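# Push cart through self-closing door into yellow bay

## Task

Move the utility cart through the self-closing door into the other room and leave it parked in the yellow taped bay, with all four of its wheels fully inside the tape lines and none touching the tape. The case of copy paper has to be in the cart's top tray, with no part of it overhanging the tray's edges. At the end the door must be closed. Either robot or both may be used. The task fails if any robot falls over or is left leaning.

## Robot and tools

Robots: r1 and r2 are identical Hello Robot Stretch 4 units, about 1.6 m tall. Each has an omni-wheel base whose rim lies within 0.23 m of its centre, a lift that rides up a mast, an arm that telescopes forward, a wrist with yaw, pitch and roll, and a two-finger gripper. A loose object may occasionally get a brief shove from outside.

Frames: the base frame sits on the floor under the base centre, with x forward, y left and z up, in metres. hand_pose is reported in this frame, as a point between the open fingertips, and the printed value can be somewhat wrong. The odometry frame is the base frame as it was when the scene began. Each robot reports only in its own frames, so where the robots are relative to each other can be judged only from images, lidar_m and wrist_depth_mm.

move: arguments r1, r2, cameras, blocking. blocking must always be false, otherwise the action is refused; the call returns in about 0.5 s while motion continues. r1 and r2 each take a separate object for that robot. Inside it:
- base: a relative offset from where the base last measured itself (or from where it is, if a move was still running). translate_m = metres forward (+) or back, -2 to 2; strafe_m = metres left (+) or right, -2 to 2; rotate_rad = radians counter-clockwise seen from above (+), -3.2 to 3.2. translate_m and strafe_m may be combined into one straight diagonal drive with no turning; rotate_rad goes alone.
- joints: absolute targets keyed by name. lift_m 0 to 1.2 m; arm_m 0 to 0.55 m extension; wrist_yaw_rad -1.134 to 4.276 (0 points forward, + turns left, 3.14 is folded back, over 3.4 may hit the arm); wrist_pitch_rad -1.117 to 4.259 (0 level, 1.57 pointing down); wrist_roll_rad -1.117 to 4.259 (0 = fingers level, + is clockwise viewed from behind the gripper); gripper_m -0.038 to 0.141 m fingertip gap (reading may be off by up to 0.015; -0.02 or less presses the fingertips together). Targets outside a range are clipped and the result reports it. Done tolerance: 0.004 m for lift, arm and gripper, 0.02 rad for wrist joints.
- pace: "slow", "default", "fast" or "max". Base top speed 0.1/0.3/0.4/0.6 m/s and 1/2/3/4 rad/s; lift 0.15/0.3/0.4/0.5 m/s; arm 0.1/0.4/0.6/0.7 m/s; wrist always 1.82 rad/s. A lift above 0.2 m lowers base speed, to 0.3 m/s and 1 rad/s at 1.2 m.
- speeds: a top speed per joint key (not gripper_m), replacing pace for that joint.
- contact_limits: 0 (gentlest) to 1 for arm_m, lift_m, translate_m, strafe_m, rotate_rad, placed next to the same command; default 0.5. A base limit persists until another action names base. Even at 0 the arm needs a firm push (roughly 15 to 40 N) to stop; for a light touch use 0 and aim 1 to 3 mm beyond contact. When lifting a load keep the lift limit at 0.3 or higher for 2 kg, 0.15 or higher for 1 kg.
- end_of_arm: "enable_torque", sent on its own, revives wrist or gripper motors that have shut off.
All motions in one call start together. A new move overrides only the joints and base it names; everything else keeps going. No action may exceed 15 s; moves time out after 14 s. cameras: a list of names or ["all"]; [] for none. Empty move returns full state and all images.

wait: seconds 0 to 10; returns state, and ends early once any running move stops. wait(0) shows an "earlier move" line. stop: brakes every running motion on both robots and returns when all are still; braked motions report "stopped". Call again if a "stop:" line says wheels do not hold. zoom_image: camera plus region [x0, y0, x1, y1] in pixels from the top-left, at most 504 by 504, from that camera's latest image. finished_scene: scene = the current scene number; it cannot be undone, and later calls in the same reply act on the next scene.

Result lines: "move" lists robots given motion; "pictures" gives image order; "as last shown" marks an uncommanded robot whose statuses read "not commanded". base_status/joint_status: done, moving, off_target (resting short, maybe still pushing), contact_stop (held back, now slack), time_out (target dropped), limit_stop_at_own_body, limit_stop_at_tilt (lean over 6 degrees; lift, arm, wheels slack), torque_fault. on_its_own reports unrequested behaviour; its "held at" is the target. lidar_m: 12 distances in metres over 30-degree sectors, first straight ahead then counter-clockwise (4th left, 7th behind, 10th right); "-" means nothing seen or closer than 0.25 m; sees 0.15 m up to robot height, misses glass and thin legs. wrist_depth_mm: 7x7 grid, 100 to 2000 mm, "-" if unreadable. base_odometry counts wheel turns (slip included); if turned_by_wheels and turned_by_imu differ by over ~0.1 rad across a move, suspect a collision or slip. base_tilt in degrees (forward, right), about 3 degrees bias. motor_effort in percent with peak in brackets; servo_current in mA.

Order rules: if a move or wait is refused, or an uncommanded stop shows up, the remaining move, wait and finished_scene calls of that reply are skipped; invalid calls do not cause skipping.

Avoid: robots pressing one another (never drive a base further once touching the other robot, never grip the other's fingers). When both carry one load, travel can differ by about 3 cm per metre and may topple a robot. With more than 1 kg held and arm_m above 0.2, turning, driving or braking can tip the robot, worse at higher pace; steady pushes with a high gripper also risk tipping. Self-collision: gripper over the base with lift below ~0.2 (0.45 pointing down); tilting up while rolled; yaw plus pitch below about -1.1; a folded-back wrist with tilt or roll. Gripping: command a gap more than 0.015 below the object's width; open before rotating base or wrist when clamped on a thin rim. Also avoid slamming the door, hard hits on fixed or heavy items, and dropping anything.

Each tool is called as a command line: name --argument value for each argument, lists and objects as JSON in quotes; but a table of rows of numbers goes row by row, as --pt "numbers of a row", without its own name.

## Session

move --blocking false

Scene clock: 0.00 s.
r1.base_odometry: x=+0.000 y=+0.000 heading=+0.000
r1.turned_by_wheels: +0.000
r1.turned_by_imu: +0.000
r1.base_tilt: forward=-1.6 right=+1.3
r1.lidar_m: 0.96 1.73 2.02 2.40 3.92 1.60 0.85 0.77 0.78 0.89 0.77 0.78
r1.base_status: not commanded
r1.joint_positions: lift_m=+0.124 arm_m=+0.000 wrist_yaw_rad=+3.194 wrist_pitch_rad=+0.002 wrist_roll_rad=+0.000 gripper_m=+0.056
r1.joint_status: not commanded
r1.measured_speeds: all 0
r1.motor_effort: lift_m=+19 arm_m=-4 wheel_0=-2 wheel_1=+1 wheel_2=+0
r1.servo_current: wrist_yaw_rad=59 wrist_pitch_rad=46 wrist_roll_rad=46 gripper_m=39
r1.hand_pose: x=-0.1216 y=+0.0722 z=+0.3019 quat_wxyz=(-0.026, -0.001, +0.000, +1.000) (m; r1's base frame)
r1.wrist_depth_mm: - 135 - - - - - / - 123 135 - - - - / - 121 191 - - - - / 110 136 194 - - - - / 137 - - - 1618 - - / 226 - 190 1098 188 1160 1118 / 224 163 750 798 768 768 759
r2.base_odometry: x=+0.000 y=+0.000 heading=+0.000
r2.turned_by_wheels: +0.000
r2.turned_by_imu: +0.000
r2.base_tilt: forward=-0.6 right=+0.1
r2.lidar_m: 1.29 1.32 1.58 2.33 2.36 2.78 1.41 1.41 2.77 2.39 2.42 1.48
r2.base_status: not commanded
r2.joint_positions: lift_m=+0.200 arm_m=+0.000 wrist_yaw_rad=+3.211 wrist_pitch_rad=+0.001 wrist_roll_rad=+0.000 gripper_m=+0.056
r2.joint_status: not commanded
r2.measured_speeds: all 0
r2.motor_effort: lift_m=+18 arm_m=-4 wheel_0=-1 wheel_1=+1 wheel_2=+1
r2.servo_current: wrist_yaw_rad=46 wrist_pitch_rad=39 wrist_roll_rad=52 gripper_m=52
r2.hand_pose: x=-0.1229 y=+0.0671 z=+0.3779 quat_wxyz=(-0.035, -0.001, +0.000, +0.999) (m; r2's base frame)
r2.wrist_depth_mm: - - 137 - - - - / - - 137 - - - - / - 109 138 - - - - / - 140 175 - - - - / 214 - - - - - - / 213 1281 196 1255 190 1336 1182 / 208 243 866 - - 854 878
pictures: r1_head_camera, r1_head_left_camera, r1_head_right_camera, r1_wrist_camera, r2_head_camera, r2_head_left_camera, r2_head_right_camera, r2_wrist_camera
Images, in order (width x height): r1_head_camera 420x560, r1_head_left_camera 420x672, r1_head_right_camera 420x672, r1_wrist_camera 616x392, r2_head_camera 420x560, r2_head_left_camera 420x672, r2_head_right_camera 420x672, r2_wrist_camera 616x392.

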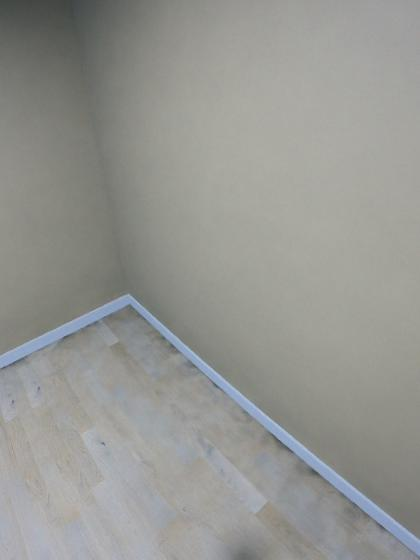

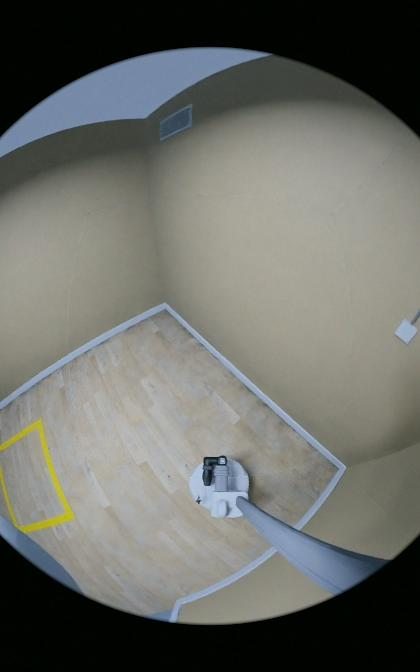

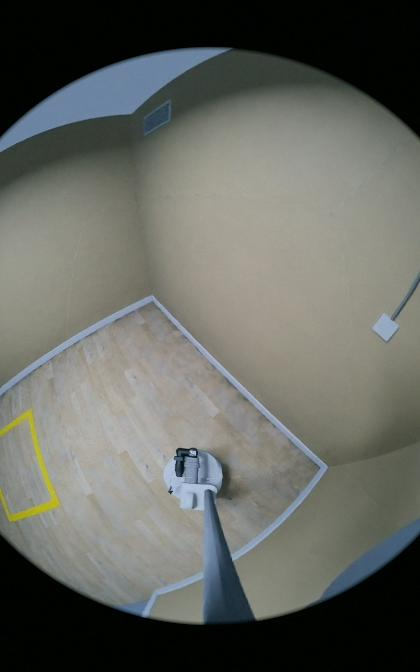

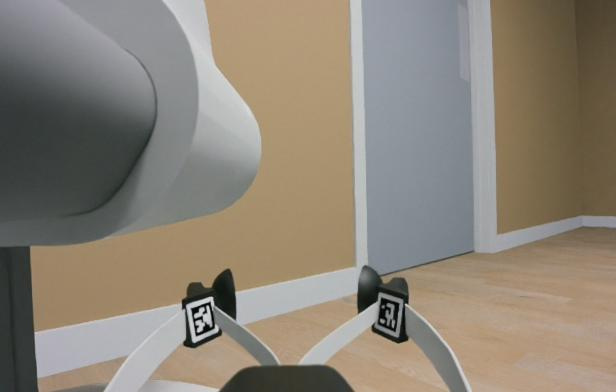

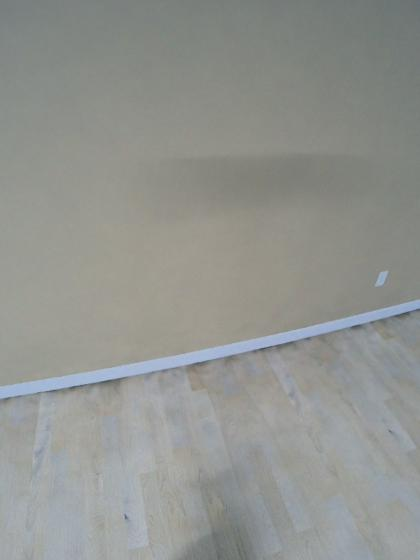

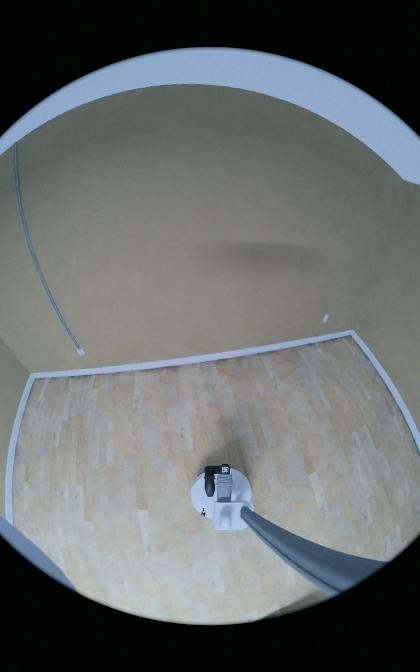

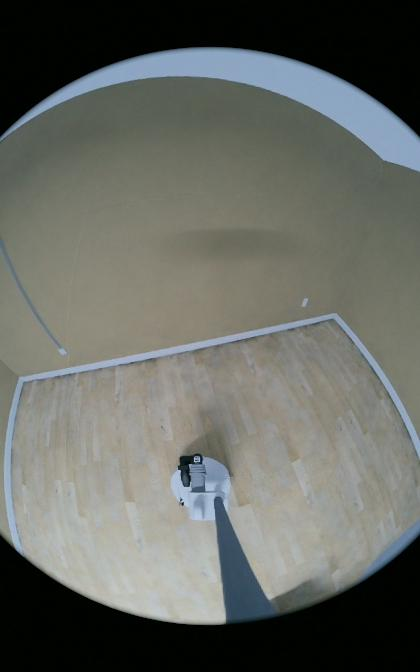

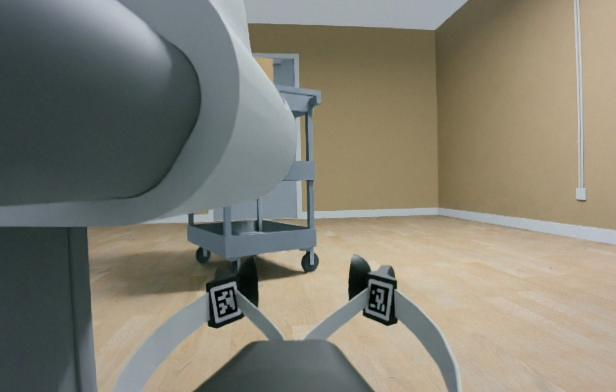

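move --r1 '{"base": {"rotate_rad": 3.1}, "joints": {"lift_m": 0.6}}' --r2 '{"base": {"rotate_rad": 3.1}, "joints": {"lift_m": 0.6}}' --blocking false

wait --seconds 2.5

wait --seconds 1 --cameras '["r1_head_camera", "r1_head_left_camera", "r1_head_right_camera", "r2_head_camera", "r2_head_left_camera", "r2_head_right_camera"]'

Scene clock: 5.70 s.
move: r1 moving; r2 moving
r1.base_odometry: x=+0.000 y=+0.000 heading=+0.253
r1.turned_by_wheels: +0.253
r1.turned_by_imu: +0.253
r1.base_tilt: forward=-1.6 right=+1.3
r1.lidar_m: 1.15 2.01 2.11 2.98 2.65 1.07 0.80 0.74 0.81 0.80 0.72 0.82
r1.base_status: rotate_rad moving
r1.joint_positions: lift_m=+0.162 arm_m=+0.000 wrist_yaw_rad=+3.194 wrist_pitch_rad=+0.002 wrist_roll_rad=+0.000 gripper_m=+0.056
r1.joint_status: lift_m moving
r1.measured_speeds: translate_m=+0.000 strafe_m=+0.000 rotate_rad=+0.974 lift_m=+0.146 arm_m=+0.000 wrist_yaw_rad=+0.000 wrist_pitch_rad=+0.000 wrist_roll_rad=+0.000
r1.motor_effort: lift_m=+24(27) arm_m=-4(4) wheel_0=-7(9) wheel_1=-6(7) wheel_2=-6(7)
r1.servo_current: wrist_yaw_rad=46(59) wrist_pitch_rad=39(52) wrist_roll_rad=33(65) gripper_m=39(46)
r1.hand_pose: x=-0.1216 y=+0.0722 z=+0.3395 quat_wxyz=(-0.026, -0.001, +0.000, +1.000)
r1.wrist_depth_mm: - 135 - - - - 1808 / - 123 135 - - - 1808 / - 121 192 - - - 1756 / 111 136 195 - - - 1808 / 137 - - - - - 1808 / 216 - 190 - 188 1229 1229 / 224 151 831 153 854 820 878
r2.base_odometry: x=+0.000 y=+0.000 heading=+0.252
r2.turned_by_wheels: +0.252
r2.turned_by_imu: +0.245
r2.base_tilt: forward=-0.7 right=+0.0
r2.lidar_m: 1.29 1.38 1.94 2.33 2.46 3.37 1.44 3.35 2.49 2.40 1.84 1.36
r2.base_status: rotate_rad moving
r2.joint_positions: lift_m=+0.238 arm_m=+0.000 wrist_yaw_rad=+3.211 wrist_pitch_rad=+0.001 wrist_roll_rad=+0.000 gripper_m=+0.056
r2.joint_status: lift_m moving
r2.measured_speeds: translate_m=+0.002 strafe_m=+0.000 rotate_rad=+0.977 lift_m=+0.146 arm_m=+0.000 wrist_yaw_rad=+0.000 wrist_pitch_rad=+0.000 wrist_roll_rad=+0.000
r2.motor_effort: lift_m=+23(25) arm_m=-4(4) wheel_0=-4(9) wheel_1=-10(10) wheel_2=-10(11)
r2.servo_current: wrist_yaw_rad=52(52) wrist_pitch_rad=46(46) wrist_roll_rad=52(65) gripper_m=46(52)
r2.hand_pose: x=-0.1229 y=+0.0671 z=+0.4157 quat_wxyz=(-0.035, -0.001, +0.000, +0.999)
r2.wrist_depth_mm: - - 137 - - - - / - - 137 1756 - - - / - 110 138 - - - - / - 140 176 - - - - / 215 - - - - - - / 213 1366 196 1430 190 1464 1281 / 210 242 1008 - - 976 946
pictures: none

Scene clock: 8.03 s.
earlier move: r1 moving; r2 done
r1.base_odometry: x=+0.000 y=+0.000 heading=+3.100
r1.turned_by_wheels: +2.847
r1.turned_by_imu: +2.862
r1.base_tilt: forward=-1.6 right=+1.3
r1.lidar_m: 0.89 0.75 0.74 0.89 0.79 0.77 0.90 1.56 2.04 2.35 3.93 1.73
r1.base_status: done
r1.joint_positions: lift_m=+0.600 arm_m=+0.000 wrist_yaw_rad=+3.194 wrist_pitch_rad=+0.002 wrist_roll_rad=+0.000 gripper_m=+0.056
r1.joint_status: lift_m moving
r1.measured_speeds: all 0
r1.motor_effort: lift_m=+25(28) arm_m=-4(4) wheel_0=-3(10) wheel_1=+0(9) wheel_2=+0(8)
r1.servo_current: wrist_yaw_rad=39(65) wrist_pitch_rad=46(52) wrist_roll_rad=39(65) gripper_m=39(52)
r1.hand_pose: x=-0.1216 y=+0.0722 z=+0.7771 quat_wxyz=(-0.026, -0.001, +0.000, +1.000)
r1.wrist_depth_mm: - 135 - - - - - / - 123 135 - - - - / - 121 191 - - - - / 110 136 195 - - - - / 137 - - - - - - / 216 - 190 - 187 - - / 224 1661 178 137 - - -
r2.base_odometry: x=+0.000 y=+0.000 heading=+3.099
r2.turned_by_wheels: +2.847
r2.turned_by_imu: +2.772
r2.base_tilt: forward=-0.7 right=+0.1
r2.lidar_m: 1.44 1.40 2.85 2.39 2.36 1.57 1.33 1.28 1.50 2.35 2.34 2.68
r2.base_status: done
r2.joint_positions: lift_m=+0.600 arm_m=+0.000 wrist_yaw_rad=+3.211 wrist_pitch_rad=+0.001 wrist_roll_rad=+0.000 gripper_m=+0.056
r2.joint_status: all done
r2.measured_speeds: all 0
r2.motor_effort: lift_m=+21(26) arm_m=-4(4) wheel_0=-3(10) wheel_1=-2(10) wheel_2=-4(13)
r2.servo_current: wrist_yaw_rad=52(52) wrist_pitch_rad=39(46) wrist_roll_rad=46(65) gripper_m=52(52)
r2.hand_pose: x=-0.1228 y=+0.0671 z=+0.7776 quat_wxyz=(-0.035, -0.001, +0.000, +0.999)
r2.wrist_depth_mm: - - 137 - - - - / - 107 137 - - - - / - 113 138 235 - - - / - 140 164 - - - - / 216 - - - - - - / 212 - 189 - 188 - - / 211 122 - - - - 1618
wait: 2.33 of 2.5 s (r2 has come to rest)
pictures: none

Scene clock: 8.07 s.
earlier move: r1 done
r1.base_odometry: x=+0.000 y=+0.000 heading=+3.100
r1.turned_by_wheels: +0.000
r1.turned_by_imu: +0.000
r1.base_tilt: forward=-1.5 right=+1.3
r1.lidar_m: 0.87 0.76 0.74 0.89 0.77 0.78 0.91 1.58 2.05 2.35 3.92 1.74
r1.base_status: done
r1.joint_positions: lift_m=+0.600 arm_m=+0.000 wrist_yaw_rad=+3.194 wrist_pitch_rad=+0.002 wrist_roll_rad=+0.000 gripper_m=+0.056
r1.joint_status: all done
r1.measured_speeds: all 0
r1.motor_effort: lift_m=+24(28) arm_m=-4(4) wheel_0=-3(10) wheel_1=+0(9) wheel_2=+0(8)
r1.servo_current: wrist_yaw_rad=39(65) wrist_pitch_rad=46(52) wrist_roll_rad=39(65) gripper_m=39(52)
r1.hand_pose: x=-0.1216 y=+0.0722 z=+0.7771 quat_wxyz=(-0.026, -0.001, +0.000, +1.000)
r1.wrist_depth_mm: - 135 - - - - - / - 122 135 - - - - / - 121 190 - - - - / 110 136 194 - - - - / 137 - - - - - - / 215 - 190 - 187 - - / 224 1618 178 137 - - -
r2.base_odometry: x=+0.000 y=+0.000 heading=+3.099
r2.turned_by_wheels: +0.000
r2.turned_by_imu: +0.000
r2.base_tilt: forward=-0.7 right=+0.0
r2.lidar_m: 1.47 1.39 2.88 2.38 2.39 1.56 1.31 1.28 1.51 2.34 2.33 2.67
r2.base_status: done
r2.joint_positions: lift_m=+0.600 arm_m=+0.000 wrist_yaw_rad=+3.211 wrist_pitch_rad=+0.001 wrist_roll_rad=+0.000 gripper_m=+0.056
r2.joint_status: all done
r2.measured_speeds: all 0
r2.motor_effort: lift_m=+21(26) arm_m=-4(4) wheel_0=-3(10) wheel_1=-2(10) wheel_2=-3(13)
r2.servo_current: wrist_yaw_rad=52(52) wrist_pitch_rad=39(46) wrist_roll_rad=46(65) gripper_m=52(52)
r2.hand_pose: x=-0.1228 y=+0.0671 z=+0.7776 quat_wxyz=(-0.035, -0.001, +0.000, +0.999)
r2.wrist_depth_mm: - - 137 - - - - / - 107 137 - - - - / - 113 138 236 - - - / - 140 164 - - - - / 216 - - - - - - / 212 - 190 - 188 - - / 211 122 - - - - 1576
wait: 0.03 of 1 s (r1 has come to rest)
Images, in order (width x height): r1_head_camera 420x560, r1_head_left_camera 420x672, r1_head_right_camera 420x672, r2_head_camera 420x560, r2_head_left_camera 420x672, r2_head_right_camera 420x672.

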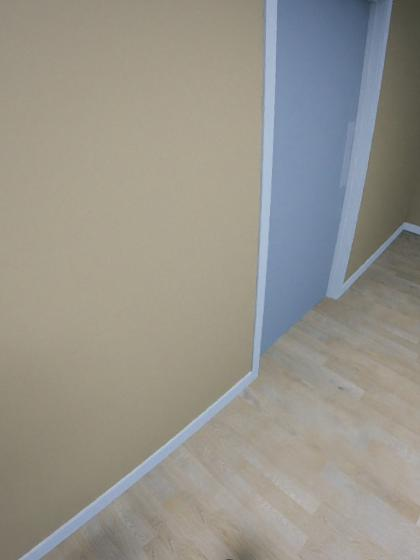

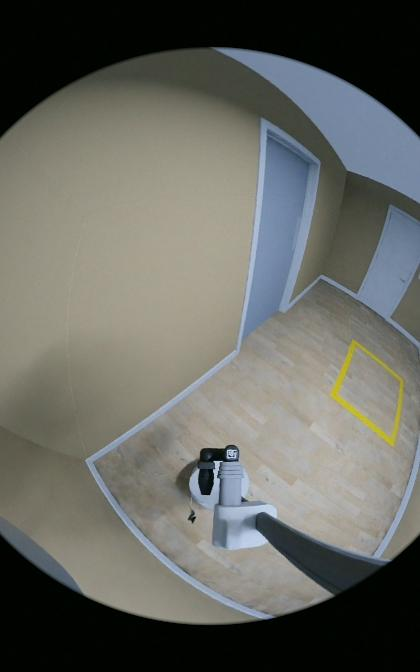

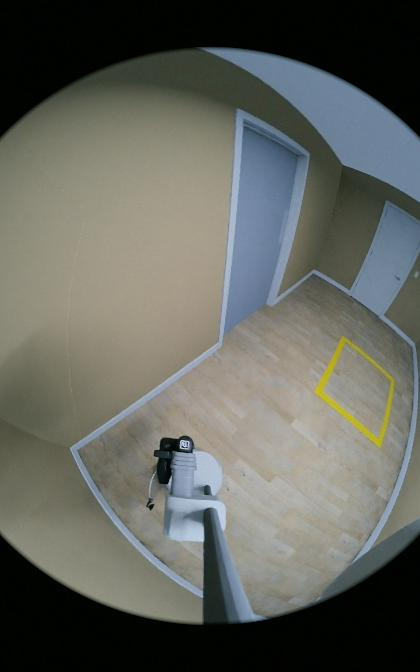

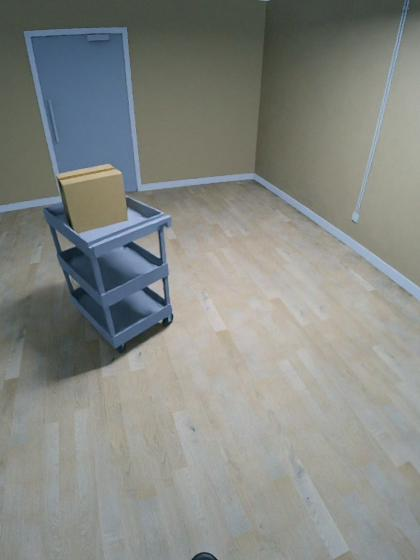

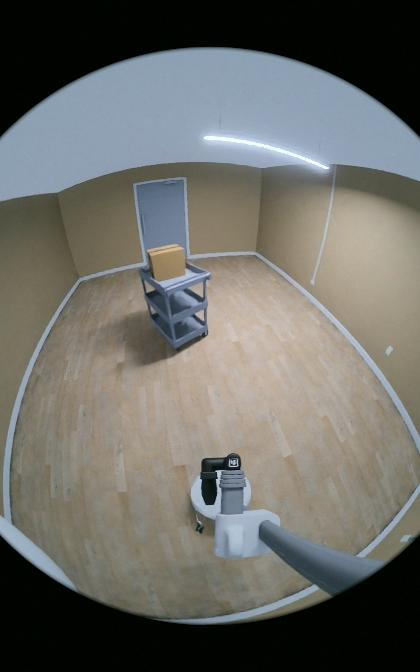

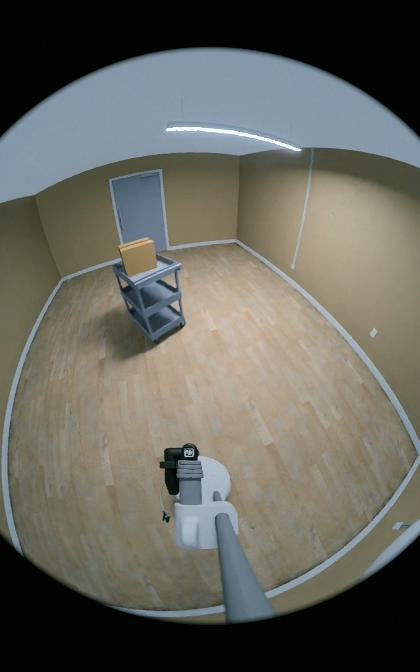

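zoom_image --camera "r2_head_camera" --region '[20, 20, 270, 370]'

zoom_image --camera "r1_head_right_camera" --region '[60, 100, 420, 600]'

Scaled by 1.440 from the camera's image (finer frame: 1200x1600).

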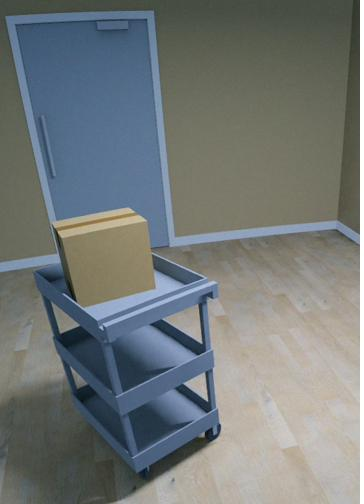

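Scaled by 1.008 from the camera's image (finer frame: 600x960).

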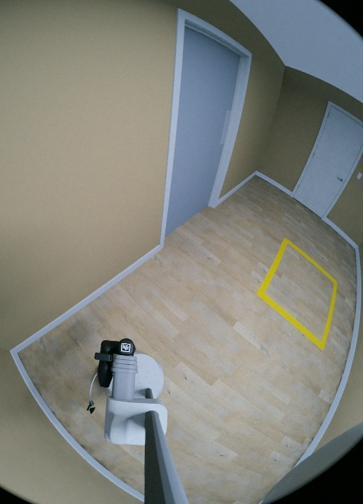

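move --r2 '{"base": {"rotate_rad": 0.262}, "joints": {"lift_m": 0.84, "wrist_yaw_rad": 0.0}, "pace": "fast"}' --r1 '{"base": {"rotate_rad": -0.5}, "joints": {"wrist_yaw_rad": 0.0}}' --blocking false

wait --seconds 2.5

wait --seconds 1

move --r2 '{"base": {"translate_m": 0.2, "strafe_m": 1.1}, "pace": "fast"}' --blocking false

wait --seconds 6 --cameras '["r1_head_camera", "r1_head_right_camera", "r2_head_camera"]'

Scene clock: 65.27 s.
move: r1 moving; r2 moving
r1.base_odometry: x=+0.000 y=+0.000 heading=+2.848
r1.turned_by_wheels: -0.252
r1.turned_by_imu: -0.253
r1.base_tilt: forward=-1.6 right=+1.3
r1.lidar_m: 1.10 0.77 0.74 0.80 0.80 0.78 0.81 1.13 2.04 2.12 2.91 3.03
r1.base_status: rotate_rad moving
r1.joint_positions: lift_m=+0.600 arm_m=+0.000 wrist_yaw_rad=+2.607 wrist_pitch_rad=+0.002 wrist_roll_rad=+0.000 gripper_m=+0.056
r1.joint_status: wrist_yaw_rad moving
r1.measured_speeds: translate_m=+0.000 strafe_m=-0.001 rotate_rad=-0.972 lift_m=+0.000 arm_m=+0.000 wrist_yaw_rad=-1.819 wrist_pitch_rad=+0.000 wrist_roll_rad=+0.000
r1.motor_effort: lift_m=+24(24) arm_m=-3(4) wheel_0=+7(9) wheel_1=+7(9) wheel_2=+7(7)
r1.servo_current: wrist_yaw_rad=130(137) wrist_pitch_rad=39(46) wrist_roll_rad=39(52) gripper_m=39(46)
r1.hand_pose: x=-0.0328 y=+0.2221 z=+0.7772 quat_wxyz=(+0.264, -0.001, +0.000, +0.965)
r1.wrist_depth_mm: - - - - - - - / - - - - - - - / - - - - - - - / - - - - - - - / - - - - - - - / - - 190 - 189 - - / - 141 - 137 - - -
r2.base_odometry: x=+0.000 y=+0.000 heading=-2.939
r2.turned_by_wheels: +0.245
r2.turned_by_imu: +0.239
r2.base_tilt: forward=-0.7 right=+0.1
r2.lidar_m: 1.39 3.61 2.48 2.41 2.00 1.41 1.31 1.35 1.80 2.33 2.41 3.20
r2.base_status: rotate_rad moving
r2.joint_positions: lift_m=+0.663 arm_m=+0.000 wrist_yaw_rad=+2.601 wrist_pitch_rad=+0.001 wrist_roll_rad=+0.000 gripper_m=+0.056
r2.joint_status: lift_m moving; wrist_yaw_rad moving
r2.measured_speeds: translate_m=+0.000 strafe_m=+0.000 rotate_rad=+0.346 lift_m=+0.244 arm_m=+0.000 wrist_yaw_rad=-1.728 wrist_pitch_rad=+0.000 wrist_roll_rad=+0.000
r2.motor_effort: lift_m=+23(25) arm_m=-4(4) wheel_0=-3(9) wheel_1=-1(10) wheel_2=-5(12)
r2.servo_current: wrist_yaw_rad=85(130) wrist_pitch_rad=39(46) wrist_roll_rad=33(52) gripper_m=46(52)
r2.hand_pose: x=-0.0314 y=+0.2233 z=+0.8410 quat_wxyz=(+0.267, -0.001, +0.000, +0.964)
r2.wrist_depth_mm: - - - - - - - / - - - - - - - / 243 - - - - - - / - - - - - - - / - - - - - - - / - - 190 - 190 - - / - - - - - 1708 1756
pictures: none

Scene clock: 67.17 s.
earlier move: r1 done; r2 done
r1.base_odometry: x=+0.000 y=+0.000 heading=+2.600
r1.turned_by_wheels: -0.248
r1.turned_by_imu: -0.249
r1.base_tilt: forward=-1.6 right=+1.3
r1.lidar_m: 1.66 0.87 0.74 0.76 0.88 0.76 0.76 0.92 1.66 2.04 2.38 3.92
r1.base_status: done
r1.joint_positions: lift_m=+0.600 arm_m=+0.000 wrist_yaw_rad=+0.003 wrist_pitch_rad=+0.002 wrist_roll_rad=+0.000 gripper_m=+0.056
r1.joint_status: all done
r1.measured_speeds: all 0
r1.motor_effort: lift_m=+24(24) arm_m=-2(4) wheel_0=+2(9) wheel_1=+1(9) wheel_2=+0(7)
r1.servo_current: wrist_yaw_rad=59(137) wrist_pitch_rad=39(52) wrist_roll_rad=52(72) gripper_m=39(52)
r1.hand_pose: x=+0.4595 y=-0.0867 z=+0.7772 quat_wxyz=(+1.000, +0.000, +0.001, +0.001)
r1.wrist_depth_mm: - - - - - - - / 931 - - - - - - / 931 - 1983 - - - - / 931 - 1863 - - - - / 931 - 1921 - - - - / 931 - 191 - 187 - - / - 140 1756 153 1808 1661 1808
r2.base_odometry: x=+0.000 y=+0.000 heading=-2.923
r2.turned_by_wheels: +0.016
r2.turned_by_imu: +0.015
r2.base_tilt: forward=-0.7 right=+0.1
r2.lidar_m: 1.40 3.54 2.50 2.38 1.95 1.40 1.32 1.37 1.85 2.33 2.40 3.22
r2.base_status: done
r2.joint_positions: lift_m=+0.840 arm_m=+0.000 wrist_yaw_rad=+0.003 wrist_pitch_rad=+0.001 wrist_roll_rad=+0.000 gripper_m=+0.056
r2.joint_status: all done
r2.measured_speeds: all 0
r2.motor_effort: lift_m=+21(26) arm_m=-4(4) wheel_0=-3(9) wheel_1=-4(10) wheel_2=-5(12)
r2.servo_current: wrist_yaw_rad=46(130) wrist_pitch_rad=46(46) wrist_roll_rad=46(59) gripper_m=52(59)
r2.hand_pose: x=+0.4596 y=-0.0866 z=+1.0176 quat_wxyz=(+1.000, +0.000, +0.001, +0.001)
r2.wrist_depth_mm: - - - - - - - / - - - - - - - / - - - - - - - / - - - 1499 - - - / - - - 1499 - - - / - - 195 1921 189 - - / - - - - - - -
wait: 1.90 of 2.5 s (r1 and r2 have come to rest)
pictures: none

Scene clock: 68.17 s.
r1.base_odometry: x=+0.000 y=+0.000 heading=+2.600
r1.turned_by_wheels: +0.000
r1.turned_by_imu: +0.000
r1.base_tilt: forward=-1.6 right=+1.2
r1.lidar_m: 1.64 0.88 0.75 0.75 0.90 0.78 0.78 0.90 1.70 2.03 2.39 3.92
r1.base_status: done
r1.joint_positions: lift_m=+0.600 arm_m=+0.000 wrist_yaw_rad=+0.003 wrist_pitch_rad=+0.002 wrist_roll_rad=+0.000 gripper_m=+0.056
r1.joint_status: all done
r1.measured_speeds: all 0
r1.motor_effort: lift_m=+24(24) arm_m=+1(4) wheel_0=+2(9) wheel_1=+1(9) wheel_2=+0(7)
r1.servo_current: wrist_yaw_rad=52(137) wrist_pitch_rad=46(52) wrist_roll_rad=39(72) gripper_m=33(52)
r1.hand_pose: x=+0.4595 y=-0.0867 z=+0.7772 quat_wxyz=(+1.000, +0.000, +0.001, +0.001)
r1.wrist_depth_mm: - - - - - - - / 931 - - - - - - / 946 - 1983 - - - - / 917 - 1921 - - - - / 931 - 1921 - - - - / 946 - 191 - 187 - - / - 140 1708 153 1808 1661 1808
r2.base_odometry: x=+0.000 y=+0.000 heading=-2.923
r2.turned_by_wheels: +0.000
r2.turned_by_imu: +0.000
r2.base_tilt: forward=-0.7 right=+0.0
r2.lidar_m: 1.41 3.55 2.50 2.40 1.95 1.38 1.29 1.36 1.82 2.31 2.42 3.23
r2.base_status: done
r2.joint_positions: lift_m=+0.840 arm_m=+0.000 wrist_yaw_rad=+0.003 wrist_pitch_rad=+0.001 wrist_roll_rad=+0.000 gripper_m=+0.056
r2.joint_status: all done
r2.measured_speeds: all 0
r2.motor_effort: lift_m=+21(26) arm_m=-4(4) wheel_0=-3(9) wheel_1=-4(10) wheel_2=-5(12)
r2.servo_current: wrist_yaw_rad=52(130) wrist_pitch_rad=39(46) wrist_roll_rad=52(59) gripper_m=46(59)
r2.hand_pose: x=+0.4596 y=-0.0866 z=+1.0176 quat_wxyz=(+1.000, +0.000, +0.001, +0.001)
r2.wrist_depth_mm: - - - - - - - / - - - - - - - / - - - - - - - / - - - 1499 - - - / - - - 1499 - - - / - - 195 1863 190 - - / - - - - - - -
wait: 1.00 s; at rest by 0.27 s
pictures: none

Scene clock: 68.67 s.
move: r2 moving
r1: as last shown
r1.motor_effort: lift_m=+24(24) arm_m=+2(2) wheel_0=+2(2) wheel_1=+1(1) wheel_2=+0(0)
r1.servo_current: wrist_yaw_rad=52(72) wrist_pitch_rad=46(52) wrist_roll_rad=39(52) gripper_m=46(46)
r2.base_odometry: x=+0.002 y=-0.045 heading=-2.923
r2.turned_by_wheels: +0.000
r2.turned_by_imu: +0.000
r2.base_tilt: forward=-0.7 right=+0.1
r2.lidar_m: 1.35 3.50 2.49 2.34 1.97 1.40 1.32 1.37 1.85 2.38 2.46 3.33
r2.base_status: translate_m moving; strafe_m moving
r2.joint_positions: lift_m=+0.840 arm_m=+0.000 wrist_yaw_rad=+0.003 wrist_pitch_rad=+0.001 wrist_roll_rad=+0.000 gripper_m=+0.056
r2.joint_status: not commanded
r2.measured_speeds: translate_m=+0.034 strafe_m=+0.176 rotate_rad=-0.002 lift_m=+0.000 arm_m=+0.000 wrist_yaw_rad=+0.000 wrist_pitch_rad=+0.000 wrist_roll_rad=+0.000
r2.motor_effort: lift_m=+21(21) arm_m=-4(4) wheel_0=-10(13) wheel_1=+12(13) wheel_2=-5(9)
r2.servo_current: wrist_yaw_rad=39(52) wrist_pitch_rad=46(46) wrist_roll_rad=46(52) gripper_m=52(52)
r2.hand_pose: x=+0.4596 y=-0.0866 z=+1.0176 quat_wxyz=(+1.000, +0.000, +0.001, +0.001)
r2.wrist_depth_mm: - - - - - - - / - - - - - - - / - - - - - - - / - - - 1499 - - - / - - - 1499 - - - / - - 195 1808 189 - - / - - - - - - -
pictures: none

Scene clock: 72.37 s.
earlier move: r2 done
r1.base_odometry: x=+0.000 y=+0.000 heading=+2.600
r1.turned_by_wheels: +0.000
r1.turned_by_imu: +0.000
r1.base_tilt: forward=-1.6 right=+1.3
r1.lidar_m: 1.68 0.88 0.74 0.74 0.90 0.76 0.77 0.92 1.68 2.03 2.37 3.92
r1.base_status: not commanded
r1.joint_positions: lift_m=+0.600 arm_m=+0.000 wrist_yaw_rad=+0.003 wrist_pitch_rad=+0.002 wrist_roll_rad=+0.000 gripper_m=+0.056
r1.joint_status: not commanded
r1.measured_speeds: all 0
r1.motor_effort: lift_m=+24(24) arm_m=+4(4) wheel_0=+2(3) wheel_1=+1(1) wheel_2=+0(0)
r1.servo_current: wrist_yaw_rad=46(72) wrist_pitch_rad=46(52) wrist_roll_rad=52(65) gripper_m=39(46)
r1.hand_pose: x=+0.4595 y=-0.0867 z=+0.7772 quat_wxyz=(+1.000, +0.000, +0.001, +0.001)
r1.wrist_depth_mm: - - - - - - - / 917 - - - - - - / 931 - 1983 - - - - / 931 - 1983 - - - - / 931 - - - - - - / 931 - 192 - 187 - - / - 140 1708 153 1808 1661 1808
r2.base_odometry: x=+0.043 y=-1.117 heading=-2.923
r2.turned_by_wheels: +0.000
r2.turned_by_imu: +0.001
r2.base_tilt: forward=-0.7 right=+0.0
r2.lidar_m: 4.26 1.95 1.34 1.29 1.38 1.62 1.54 1.61 2.14 3.42 3.51 1.53
r2.base_status: done
r2.joint_positions: lift_m=+0.840 arm_m=+0.000 wrist_yaw_rad=+0.003 wrist_pitch_rad=+0.001 wrist_roll_rad=+0.000 gripper_m=+0.056
r2.joint_status: not commanded
r2.measured_speeds: all 0
r2.motor_effort: lift_m=+21(21) arm_m=-4(5) wheel_0=-3(13) wheel_1=+1(15) wheel_2=-6(9)
r2.servo_current: wrist_yaw_rad=46(65) wrist_pitch_rad=33(52) wrist_roll_rad=46(59) gripper_m=52(59)
r2.hand_pose: x=+0.4595 y=-0.0867 z=+1.0177 quat_wxyz=(+1.000, +0.000, +0.001, +0.001)
r2.wrist_depth_mm: - - - - - - - / - - - - - - - / - - - - - - - / - - - - - - 1255 / - - - - - - 1255 / - - 196 - 190 - - / - - - - - - -
wait: 3.70 of 6 s (r2 has come to rest)
Images, in order (width x height): r1_head_camera 420x560, r1_head_right_camera 420x672, r2_head_camera 420x560.

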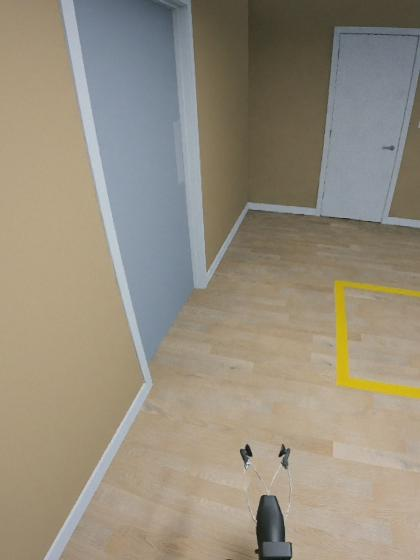

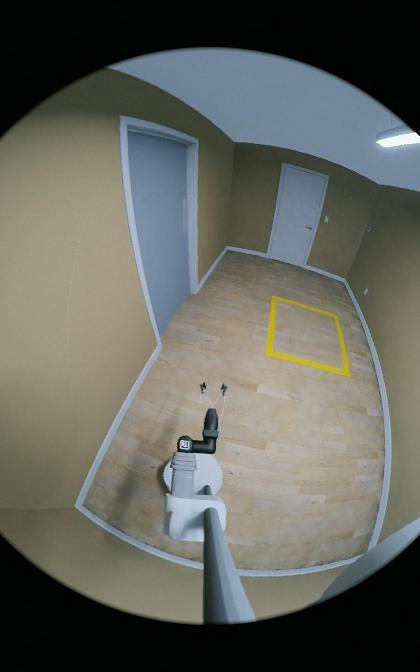

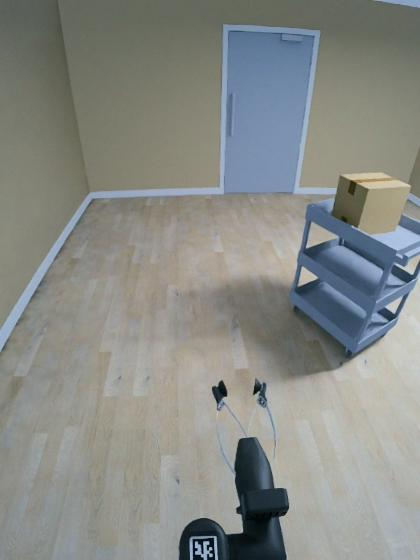

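zoom_image --camera "r2_head_camera" --region '[270, 150, 420, 370]'

move --r2 '{"base": {"translate_m": 1.9, "strafe_m": 0.0}, "pace": "fast"}' --blocking false

wait --seconds 8 --cameras '["r2_head_camera","r2_head_right_camera"]'

Scaled by 2.291 from the camera's image (finer frame: 1200x1600).

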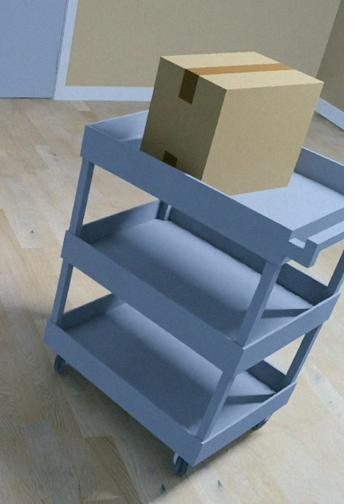

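Scene clock: 96.10 s.
move: r2 moving
r1: as last shown
r1.wrist_depth_mm: - - - - - - - / 931 - - - - - - / 931 - 1983 - - - - / 931 - 1921 - - - - / 931 - 1983 - - - - / 931 - 191 - 188 - - / - 140 1708 153 1756 1661 1808
r2.base_odometry: x=+0.001 y=-1.126 heading=-2.923
r2.turned_by_wheels: +0.000
r2.turned_by_imu: +0.001
r2.base_tilt: forward=-0.7 right=+0.1
r2.lidar_m: 4.21 1.97 1.37 1.27 1.37 1.68 1.58 1.64 2.19 3.42 1.91 1.51
r2.base_status: translate_m moving; strafe_m moving
r2.joint_positions: lift_m=+0.840 arm_m=+0.000 wrist_yaw_rad=+0.003 wrist_pitch_rad=+0.001 wrist_roll_rad=+0.000 gripper_m=+0.056
r2.joint_status: not commanded
r2.measured_speeds: translate_m=+0.165 strafe_m=+0.002 rotate_rad=-0.002 lift_m=+0.000 arm_m=+0.000 wrist_yaw_rad=+0.000 wrist_pitch_rad=+0.000 wrist_roll_rad=+0.000
r2.motor_effort: lift_m=+21(21) arm_m=-4(4) wheel_0=+8(10) wheel_1=+7(10) wheel_2=-13(14)
r2.servo_current: wrist_yaw_rad=52(59) wrist_pitch_rad=39(46) wrist_roll_rad=52(59) gripper_m=52(52)
r2.hand_pose: x=+0.4595 y=-0.0867 z=+1.0177 quat_wxyz=(+1.000, +0.000, +0.001, +0.001)
r2.wrist_depth_mm: - - - - - - - / - - - - - - - / - - - - - - - / - - - - - - 1205 / - - - - - - 1182 / - - 196 - 190 - - / - - - - - - -
pictures: none

Scene clock: 101.83 s.
earlier move: r2 done
r1.base_odometry: x=+0.000 y=+0.000 heading=+2.600
r1.turned_by_wheels: +0.000
r1.turned_by_imu: +0.000
r1.base_tilt: forward=-1.6 right=+1.3
r1.lidar_m: 1.67 0.88 0.75 0.75 0.88 0.75 0.78 0.92 1.67 2.05 2.39 3.90
r1.base_status: not commanded
r1.joint_positions: lift_m=+0.600 arm_m=+0.000 wrist_yaw_rad=+0.003 wrist_pitch_rad=+0.002 wrist_roll_rad=+0.000 gripper_m=+0.056
r1.joint_status: not commanded
r1.measured_speeds: all 0
r1.motor_effort: lift_m=+24(24) arm_m=+4(4) wheel_0=+2(3) wheel_1=+0(1) wheel_2=+0(0)
r1.servo_current: wrist_yaw_rad=72(72) wrist_pitch_rad=46(52) wrist_roll_rad=59(65) gripper_m=39(52)
r1.hand_pose: x=+0.4595 y=-0.0867 z=+0.7772 quat_wxyz=(+1.000, +0.000, +0.001, +0.001)
r1.wrist_depth_mm: - - - - - - - / 917 - - - - - - / 931 - 1983 - - - - / 917 - 1921 - - - - / 917 - 1921 - - - - / 931 - 192 - 188 - - / - 140 1756 154 1808 1661 1808
r2.base_odometry: x=-1.812 y=-1.529 heading=-2.923
r2.turned_by_wheels: +0.000
r2.turned_by_imu: +0.002
r2.base_tilt: forward=-0.7 right=+0.1
r2.lidar_m: 2.36 2.00 1.44 1.35 1.41 1.88 3.51 3.55 0.75 0.69 3.48 2.48
r2.base_status: done
r2.joint_positions: lift_m=+0.840 arm_m=+0.000 wrist_yaw_rad=+0.003 wrist_pitch_rad=+0.001 wrist_roll_rad=+0.000 gripper_m=+0.056
r2.joint_status: not commanded
r2.measured_speeds: all 0
r2.motor_effort: lift_m=+21(21) arm_m=-4(4) wheel_0=+3(13) wheel_1=+2(10) wheel_2=+0(16)
r2.servo_current: wrist_yaw_rad=46(59) wrist_pitch_rad=39(52) wrist_roll_rad=46(59) gripper_m=52(59)
r2.hand_pose: x=+0.4595 y=-0.0867 z=+1.0177 quat_wxyz=(+1.000, +0.000, +0.001, +0.001)
r2.wrist_depth_mm: - - - - - - - / - - - - - - - / - - - - - - - / - - - - - - - / - - - - - - - / - - 196 - 191 - - / - - - - - - -
wait: 5.73 of 8 s (r2 has come to rest)
Images, in order (width x height): r2_head_camera 420x560, r2_head_right_camera 420x672.

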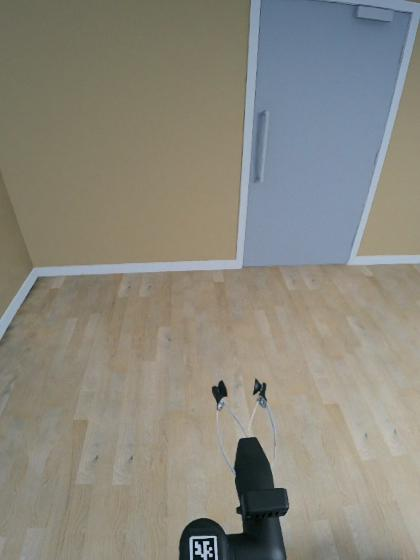

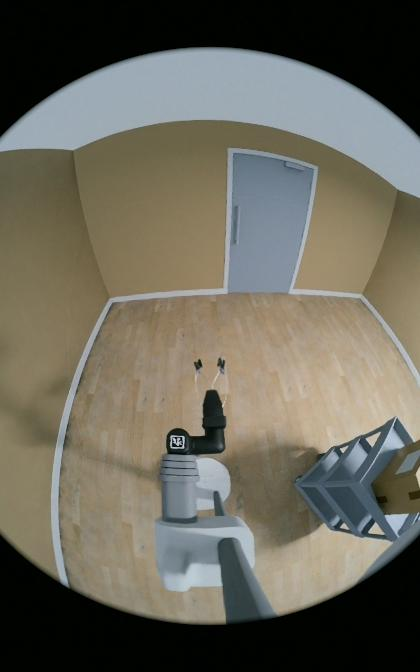

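move --r2 '{"base": {"translate_m": 1.25, "strafe_m": -0.135}, "joints": {"arm_m": 0.2, "gripper_m": 0.1}, "pace": "fast"}' --blocking false

wait --seconds 8 --cameras '["r2_head_camera","r2_wrist_camera"]'

wait --seconds 4 --cameras '["r2_head_camera","r2_wrist_camera"]'

Scene clock: 115.03 s.
move: r2 moving
r1: as last shown
r1.wrist_depth_mm: - - - - - - - / 946 - - - - - - / 946 - 1921 - - - - / 946 - - - - - - / 917 - 1983 - - - - / 931 - 191 - 188 - - / - 140 1661 154 1808 1661 1863
r2.base_odometry: x=-1.854 y=-1.534 heading=-2.923
r2.turned_by_wheels: +0.000
r2.turned_by_imu: +0.001
r2.base_tilt: forward=-0.7 right=+0.0
r2.lidar_m: 2.32 2.03 1.46 1.36 1.44 1.94 3.55 3.62 0.68 0.68 3.43 2.45
r2.base_status: translate_m moving; strafe_m moving
r2.joint_positions: lift_m=+0.840 arm_m=+0.076 wrist_yaw_rad=+0.002 wrist_pitch_rad=+0.001 wrist_roll_rad=+0.000 gripper_m=+0.075
r2.joint_status: arm_m moving; gripper_m moving
r2.measured_speeds: translate_m=+0.168 strafe_m=-0.017 rotate_rad=+0.008 lift_m=+0.000 arm_m=+0.292 wrist_yaw_rad=+0.000 wrist_pitch_rad=+0.000 wrist_roll_rad=+0.000
r2.motor_effort: lift_m=+21(21) arm_m=+9(11) wheel_0=+11(11) wheel_1=+7(7) wheel_2=-14(15)
r2.servo_current: wrist_yaw_rad=46(59) wrist_pitch_rad=39(46) wrist_roll_rad=46(52) gripper_m=98(98)
r2.hand_pose: x=+0.5355 y=-0.0867 z=+1.0177 quat_wxyz=(+1.000, +0.000, +0.001, +0.001)
r2.wrist_depth_mm: - - - - - - - / - - - - - - - / - - - - - - - / - - - - - - - / - - - - - - - / - - 190 - 190 - - / - - - - - - -
pictures: none

Scene clock: 119.13 s.
earlier move: r2 done
r1.base_odometry: x=+0.000 y=+0.000 heading=+2.600
r1.turned_by_wheels: +0.000
r1.turned_by_imu: +0.000
r1.base_tilt: forward=-1.6 right=+1.3
r1.lidar_m: 1.67 0.88 0.74 0.73 0.87 0.77 0.78 0.90 1.67 2.03 2.40 3.90
r1.base_status: not commanded
r1.joint_positions: lift_m=+0.600 arm_m=+0.000 wrist_yaw_rad=+0.003 wrist_pitch_rad=+0.002 wrist_roll_rad=+0.000 gripper_m=+0.056
r1.joint_status: not commanded
r1.measured_speeds: all 0
r1.motor_effort: lift_m=+24(24) arm_m=+4(4) wheel_0=+2(3) wheel_1=+1(1) wheel_2=+0(0)
r1.servo_current: wrist_yaw_rad=39(65) wrist_pitch_rad=52(52) wrist_roll_rad=33(72) gripper_m=52(52)
r1.hand_pose: x=+0.4595 y=-0.0867 z=+0.7772 quat_wxyz=(+1.000, +0.000, +0.001, +0.001)
r1.wrist_depth_mm: - - - - - - - / 946 - - - - - - / 917 - 1921 - - - - / 931 - 1921 - - - - / 931 - 1983 - - - - / 931 - 192 - 187 - - / - 141 1756 153 1756 1708 1863
r2.base_odometry: x=-3.061 y=-1.668 heading=-2.923
r2.turned_by_wheels: +0.000
r2.turned_by_imu: +0.002
r2.base_tilt: forward=-0.6 right=+0.0
r2.lidar_m: 1.11 1.17 1.62 1.52 1.59 2.17 - 1.41 3.35 3.21 1.68 1.13
r2.base_status: done
r2.joint_positions: lift_m=+0.840 arm_m=+0.200 wrist_yaw_rad=+0.002 wrist_pitch_rad=+0.001 wrist_roll_rad=+0.000 gripper_m=+0.100
r2.joint_status: all done
r2.measured_speeds: all 0
r2.motor_effort: lift_m=+20(21) arm_m=+8(11) wheel_0=+3(12) wheel_1=+3(9) wheel_2=-3(16)
r2.servo_current: wrist_yaw_rad=52(65) wrist_pitch_rad=39(52) wrist_roll_rad=52(65) gripper_m=46(98)
r2.hand_pose: x=+0.6593 y=-0.0867 z=+1.0177 quat_wxyz=(+1.000, +0.000, +0.001, +0.001)
r2.wrist_depth_mm: - - - - - - - / - - - - - 621 - / - - - - - 627 - / - - - - - 627 - / - - - - - 634 - / - - 188 - 185 - - / - - - - - - -
wait: 4.10 of 8 s (r2 has come to rest)
Images, in order (width x height): r2_head_camera 420x560, r2_wrist_camera 616x392.

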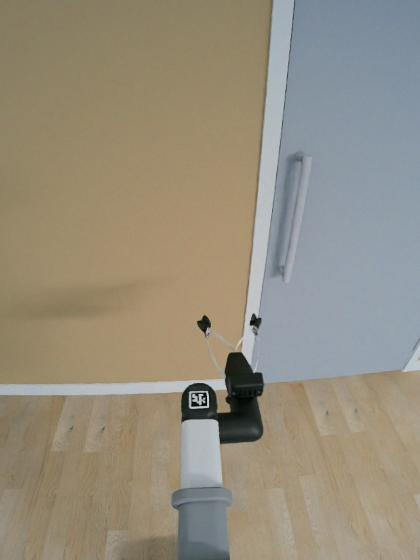

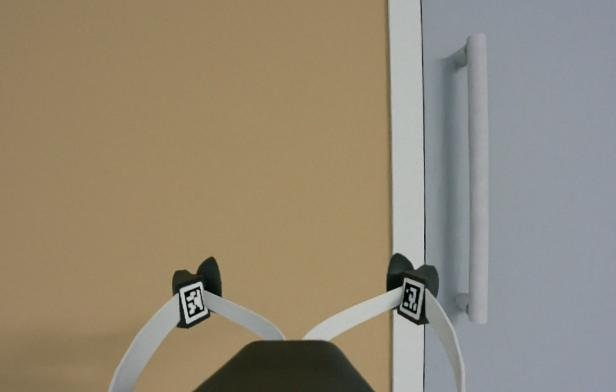

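Scene clock: 123.13 s.
r1.base_odometry: x=+0.000 y=+0.000 heading=+2.600
r1.turned_by_wheels: +0.000
r1.turned_by_imu: +0.000
r1.base_tilt: forward=-1.6 right=+1.3
r1.lidar_m: 1.67 0.87 0.73 0.76 0.89 0.77 0.79 0.93 1.67 2.04 2.39 3.93
r1.base_status: not commanded
r1.joint_positions: lift_m=+0.600 arm_m=+0.000 wrist_yaw_rad=+0.003 wrist_pitch_rad=+0.002 wrist_roll_rad=+0.000 gripper_m=+0.056
r1.joint_status: not commanded
r1.measured_speeds: all 0
r1.motor_effort: lift_m=+24(24) arm_m=+4(4) wheel_0=+2(3) wheel_1=+1(1) wheel_2=+0(0)
r1.servo_current: wrist_yaw_rad=46(65) wrist_pitch_rad=46(52) wrist_roll_rad=39(72) gripper_m=46(52)
r1.hand_pose: x=+0.4595 y=-0.0867 z=+0.7772 quat_wxyz=(+1.000, +0.000, +0.001, +0.001)
r1.wrist_depth_mm: - - - - - - - / 931 - - - - - - / 946 - 1983 - - - - / 931 - 1983 - - - - / 931 - 1921 - - - - / 946 - 191 - 188 - - / - 140 1756 153 1808 1661 1808
r2.base_odometry: x=-3.061 y=-1.668 heading=-2.923
r2.turned_by_wheels: +0.000
r2.turned_by_imu: +0.001
r2.base_tilt: forward=-0.7 right=+0.0
r2.lidar_m: 1.12 1.14 1.59 1.53 1.60 2.15 - 1.43 3.33 3.19 1.69 1.13
r2.base_status: done
r2.joint_positions: lift_m=+0.840 arm_m=+0.200 wrist_yaw_rad=+0.002 wrist_pitch_rad=+0.001 wrist_roll_rad=+0.000 gripper_m=+0.100
r2.joint_status: all done
r2.measured_speeds: all 0
r2.motor_effort: lift_m=+20(21) arm_m=+7(11) wheel_0=+3(12) wheel_1=+3(9) wheel_2=-4(16)
r2.servo_current: wrist_yaw_rad=46(65) wrist_pitch_rad=39(52) wrist_roll_rad=52(65) gripper_m=46(98)
r2.hand_pose: x=+0.6593 y=-0.0867 z=+1.0177 quat_wxyz=(+1.000, +0.000, +0.001, +0.001)
r2.wrist_depth_mm: - - - - - - - / - - - - - 627 - / - - - - - 634 - / - - - - - 634 - / - - - - - 634 - / - - 188 - 185 - - / - - - - - - -
wait: 4.00 s; at rest by 0.27 s
Images, in order (width x height): r2_head_camera 420x560, r2_wrist_camera 616x392.

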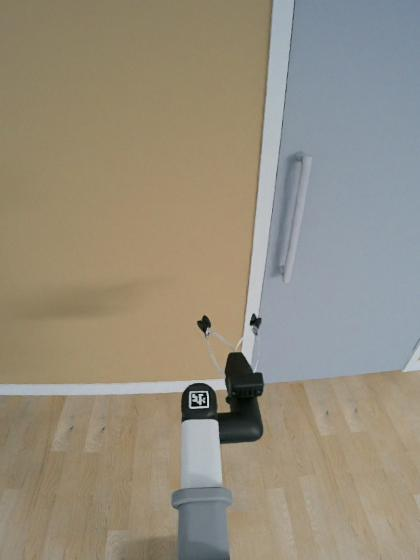

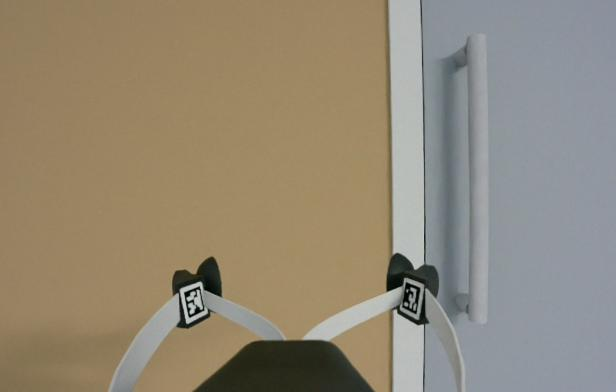

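move --r2 '{"base": {"strafe_m": -0.25}, "joints": {"gripper_m": 0.08}}' --blocking false

wait --seconds 4

move --r2 '{"base": {"translate_m": 0.3}}' --blocking false

wait --seconds 4 --cameras '["r2_wrist_camera"]'

Scene clock: 134.50 s.
move: r2 moving
r1: as last shown
r2.base_odometry: x=-3.069 y=-1.633 heading=-2.923
r2.turned_by_wheels: +0.000
r2.turned_by_imu: +0.000
r2.base_tilt: forward=-0.7 right=+0.0
r2.lidar_m: 1.12 1.19 1.56 1.57 1.65 2.20 - 1.42 3.32 3.15 1.65 1.14
r2.base_status: strafe_m moving
r2.joint_positions: lift_m=+0.840 arm_m=+0.200 wrist_yaw_rad=+0.002 wrist_pitch_rad=+0.001 wrist_roll_rad=+0.000 gripper_m=+0.085
r2.joint_status: gripper_m moving
r2.measured_speeds: translate_m=+0.000 strafe_m=-0.140 rotate_rad=+0.003 lift_m=+0.000 arm_m=+0.000 wrist_yaw_rad=+0.000 wrist_pitch_rad=+0.000 wrist_roll_rad=+0.000
r2.motor_effort: lift_m=+20(20) arm_m=+7(8) wheel_0=+9(12) wheel_1=-10(12) wheel_2=+0(3)
r2.servo_current: wrist_yaw_rad=52(52) wrist_pitch_rad=46(46) wrist_roll_rad=46(52) gripper_m=85(104)
r2.hand_pose: x=+0.6593 y=-0.0867 z=+1.0177 quat_wxyz=(+1.000, +0.000, +0.001, +0.001)
r2.wrist_depth_mm: - - - - - - - / - - - - - - - / - - - - - - - / - - - - - - - / - - - - - - - / - - 190 - 185 - - / - - - - - - -
pictures: none

Scene clock: 136.13 s.
earlier move: r2 done
r1.base_odometry: x=+0.000 y=+0.000 heading=+2.600
r1.turned_by_wheels: +0.000
r1.turned_by_imu: +0.000
r1.base_tilt: forward=-1.6 right=+1.2
r1.lidar_m: 1.65 0.88 0.74 0.76 0.90 0.78 0.77 0.91 1.65 2.04 2.39 3.93
r1.base_status: not commanded
r1.joint_positions: lift_m=+0.600 arm_m=+0.000 wrist_yaw_rad=+0.003 wrist_pitch_rad=+0.002 wrist_roll_rad=+0.000 gripper_m=+0.056
r1.joint_status: not commanded
r1.measured_speeds: all 0
r1.motor_effort: lift_m=+24(24) arm_m=+3(4) wheel_0=+2(3) wheel_1=+1(1) wheel_2=+0(0)
r1.servo_current: wrist_yaw_rad=46(72) wrist_pitch_rad=46(52) wrist_roll_rad=52(72) gripper_m=39(46)
r1.hand_pose: x=+0.4595 y=-0.0867 z=+0.7772 quat_wxyz=(+1.000, +0.000, +0.001, +0.001)
r1.wrist_depth_mm: - - - - - - - / 931 - - - - - - / 931 - - - - - - / 917 - 1983 - - - - / 931 - 1921 - - - - / 917 - 192 - 188 - - / - 140 1756 153 1808 1661 1808
r2.base_odometry: x=-3.115 y=-1.424 heading=-2.923
r2.turned_by_wheels: +0.000
r2.turned_by_imu: +0.000
r2.base_tilt: forward=-0.7 right=+0.0
r2.lidar_m: 1.09 1.19 1.59 1.79 1.84 2.51 1.38 1.31 3.10 2.92 1.65 1.17
r2.base_status: done
r2.joint_positions: lift_m=+0.840 arm_m=+0.200 wrist_yaw_rad=+0.002 wrist_pitch_rad=+0.001 wrist_roll_rad=+0.000 gripper_m=+0.080
r2.joint_status: all done
r2.measured_speeds: all 0
r2.motor_effort: lift_m=+20(21) arm_m=+7(8) wheel_0=+1(13) wheel_1=-2(12) wheel_2=+0(3)
r2.servo_current: wrist_yaw_rad=52(65) wrist_pitch_rad=39(46) wrist_roll_rad=46(65) gripper_m=52(111)
r2.hand_pose: x=+0.6593 y=-0.0867 z=+1.0177 quat_wxyz=(+1.000, +0.000, +0.001, +0.001)
r2.wrist_depth_mm: - - - - - - - / - - - - - - - / - - - - - - - / - - - - - - - / - - - - - - - / - - 189 - 185 - - / - 128 - - - - -
wait: 1.63 of 4 s (r2 has come to rest)
pictures: none

Scene clock: 136.63 s.
move: r2 moving
r1: as last shown
r1.wrist_depth_mm: - - - - - - - / 917 - - - - - - / 931 - 1983 - - - - / 931 - 1921 - - - - / 917 - 1921 - - - - / 946 - 192 - 187 - - / - 140 1756 153 1708 1661 1808
r2.base_odometry: x=-3.146 y=-1.431 heading=-2.923
r2.turned_by_wheels: +0.000
r2.turned_by_imu: +0.000
r2.base_tilt: forward=-0.7 right=+0.1
r2.lidar_m: 1.06 1.15 1.55 1.77 1.86 2.49 1.40 1.32 3.09 2.92 1.62 1.17
r2.base_status: translate_m moving
r2.joint_positions: lift_m=+0.840 arm_m=+0.200 wrist_yaw_rad=+0.002 wrist_pitch_rad=+0.001 wrist_roll_rad=+0.000 gripper_m=+0.080
r2.joint_status: not commanded
r2.measured_speeds: translate_m=+0.121 strafe_m=-0.001 rotate_rad=-0.004 lift_m=+0.000 arm_m=+0.000 wrist_yaw_rad=+0.000 wrist_pitch_rad=+0.000 wrist_roll_rad=+0.000
r2.motor_effort: lift_m=+20(21) arm_m=+7(7) wheel_0=+4(9) wheel_1=+7(8) wheel_2=-13(13)
r2.servo_current: wrist_yaw_rad=46(59) wrist_pitch_rad=39(46) wrist_roll_rad=46(52) gripper_m=52(59)
r2.hand_pose: x=+0.6593 y=-0.0867 z=+1.0177 quat_wxyz=(+1.000, +0.000, +0.001, +0.001)
r2.wrist_depth_mm: - - - - - - - / - - - - - - - / - - - - - - - / - - - - - - - / - - - - - - - / - - 188 - 185 - - / - 128 - - - - -
pictures: none

Scene clock: 138.60 s.
earlier move: r2 done
r1.base_odometry: x=+0.000 y=+0.000 heading=+2.600
r1.turned_by_wheels: +0.000
r1.turned_by_imu: +0.000
r1.base_tilt: forward=-1.6 right=+1.3
r1.lidar_m: 1.67 0.87 0.76 0.74 0.90 0.77 0.74 0.92 1.64 2.04 2.39 3.91
r1.base_status: not commanded
r1.joint_positions: lift_m=+0.600 arm_m=+0.000 wrist_yaw_rad=+0.003 wrist_pitch_rad=+0.002 wrist_roll_rad=+0.000 gripper_m=+0.056
r1.joint_status: not commanded
r1.measured_speeds: all 0
r1.motor_effort: lift_m=+24(24) arm_m=+4(4) wheel_0=+2(3) wheel_1=+1(1) wheel_2=+0(0)
r1.servo_current: wrist_yaw_rad=59(78) wrist_pitch_rad=46(52) wrist_roll_rad=52(72) gripper_m=39(46)
r1.hand_pose: x=+0.4595 y=-0.0867 z=+0.7772 quat_wxyz=(+1.000, +0.000, +0.001, +0.001)
r1.wrist_depth_mm: - - - - - - - / 931 - - - - - - / 917 - 1983 - - - - / 946 - 1983 - - - - / 931 - 1921 - - - - / 931 - 192 - 187 - - / - 141 1756 153 1756 1708 1808
r2.base_odometry: x=-3.408 y=-1.489 heading=-2.923
r2.turned_by_wheels: +0.000
r2.turned_by_imu: +0.000
r2.base_tilt: forward=-0.6 right=+0.1
r2.lidar_m: 0.80 0.85 1.17 1.78 1.87 2.51 1.62 1.60 3.10 2.93 1.27 0.87
r2.base_status: done
r2.joint_positions: lift_m=+0.840 arm_m=+0.200 wrist_yaw_rad=+0.002 wrist_pitch_rad=+0.001 wrist_roll_rad=+0.000 gripper_m=+0.080
r2.joint_status: not commanded
r2.measured_speeds: all 0
r2.motor_effort: lift_m=+20(21) arm_m=+7(8) wheel_0=+3(10) wheel_1=+4(8) wheel_2=-4(13)
r2.servo_current: wrist_yaw_rad=52(59) wrist_pitch_rad=39(46) wrist_roll_rad=39(59) gripper_m=52(65)
r2.hand_pose: x=+0.6593 y=-0.0867 z=+1.0177 quat_wxyz=(+1.000, +0.000, +0.001, +0.001)
r2.wrist_depth_mm: 418 410 399 338 - 407 407 / 418 415 404 340 - - - / 418 418 402 343 - - - / 421 421 410 347 - - - / 427 421 410 353 338 - - / 430 430 198 342 187 - - / 430 427 427 - - - -
wait: 1.97 of 4 s (r2 has come to rest)
Images, in order (width x height): r2_wrist_camera 616x392.

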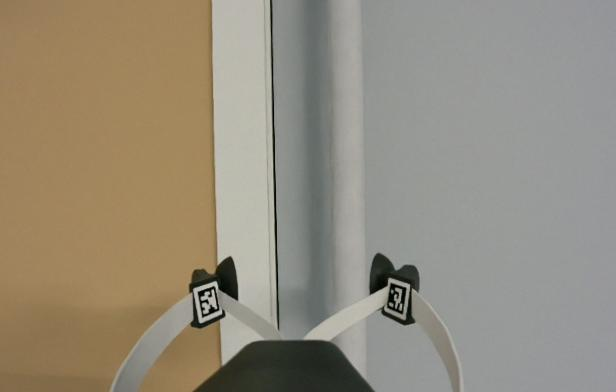

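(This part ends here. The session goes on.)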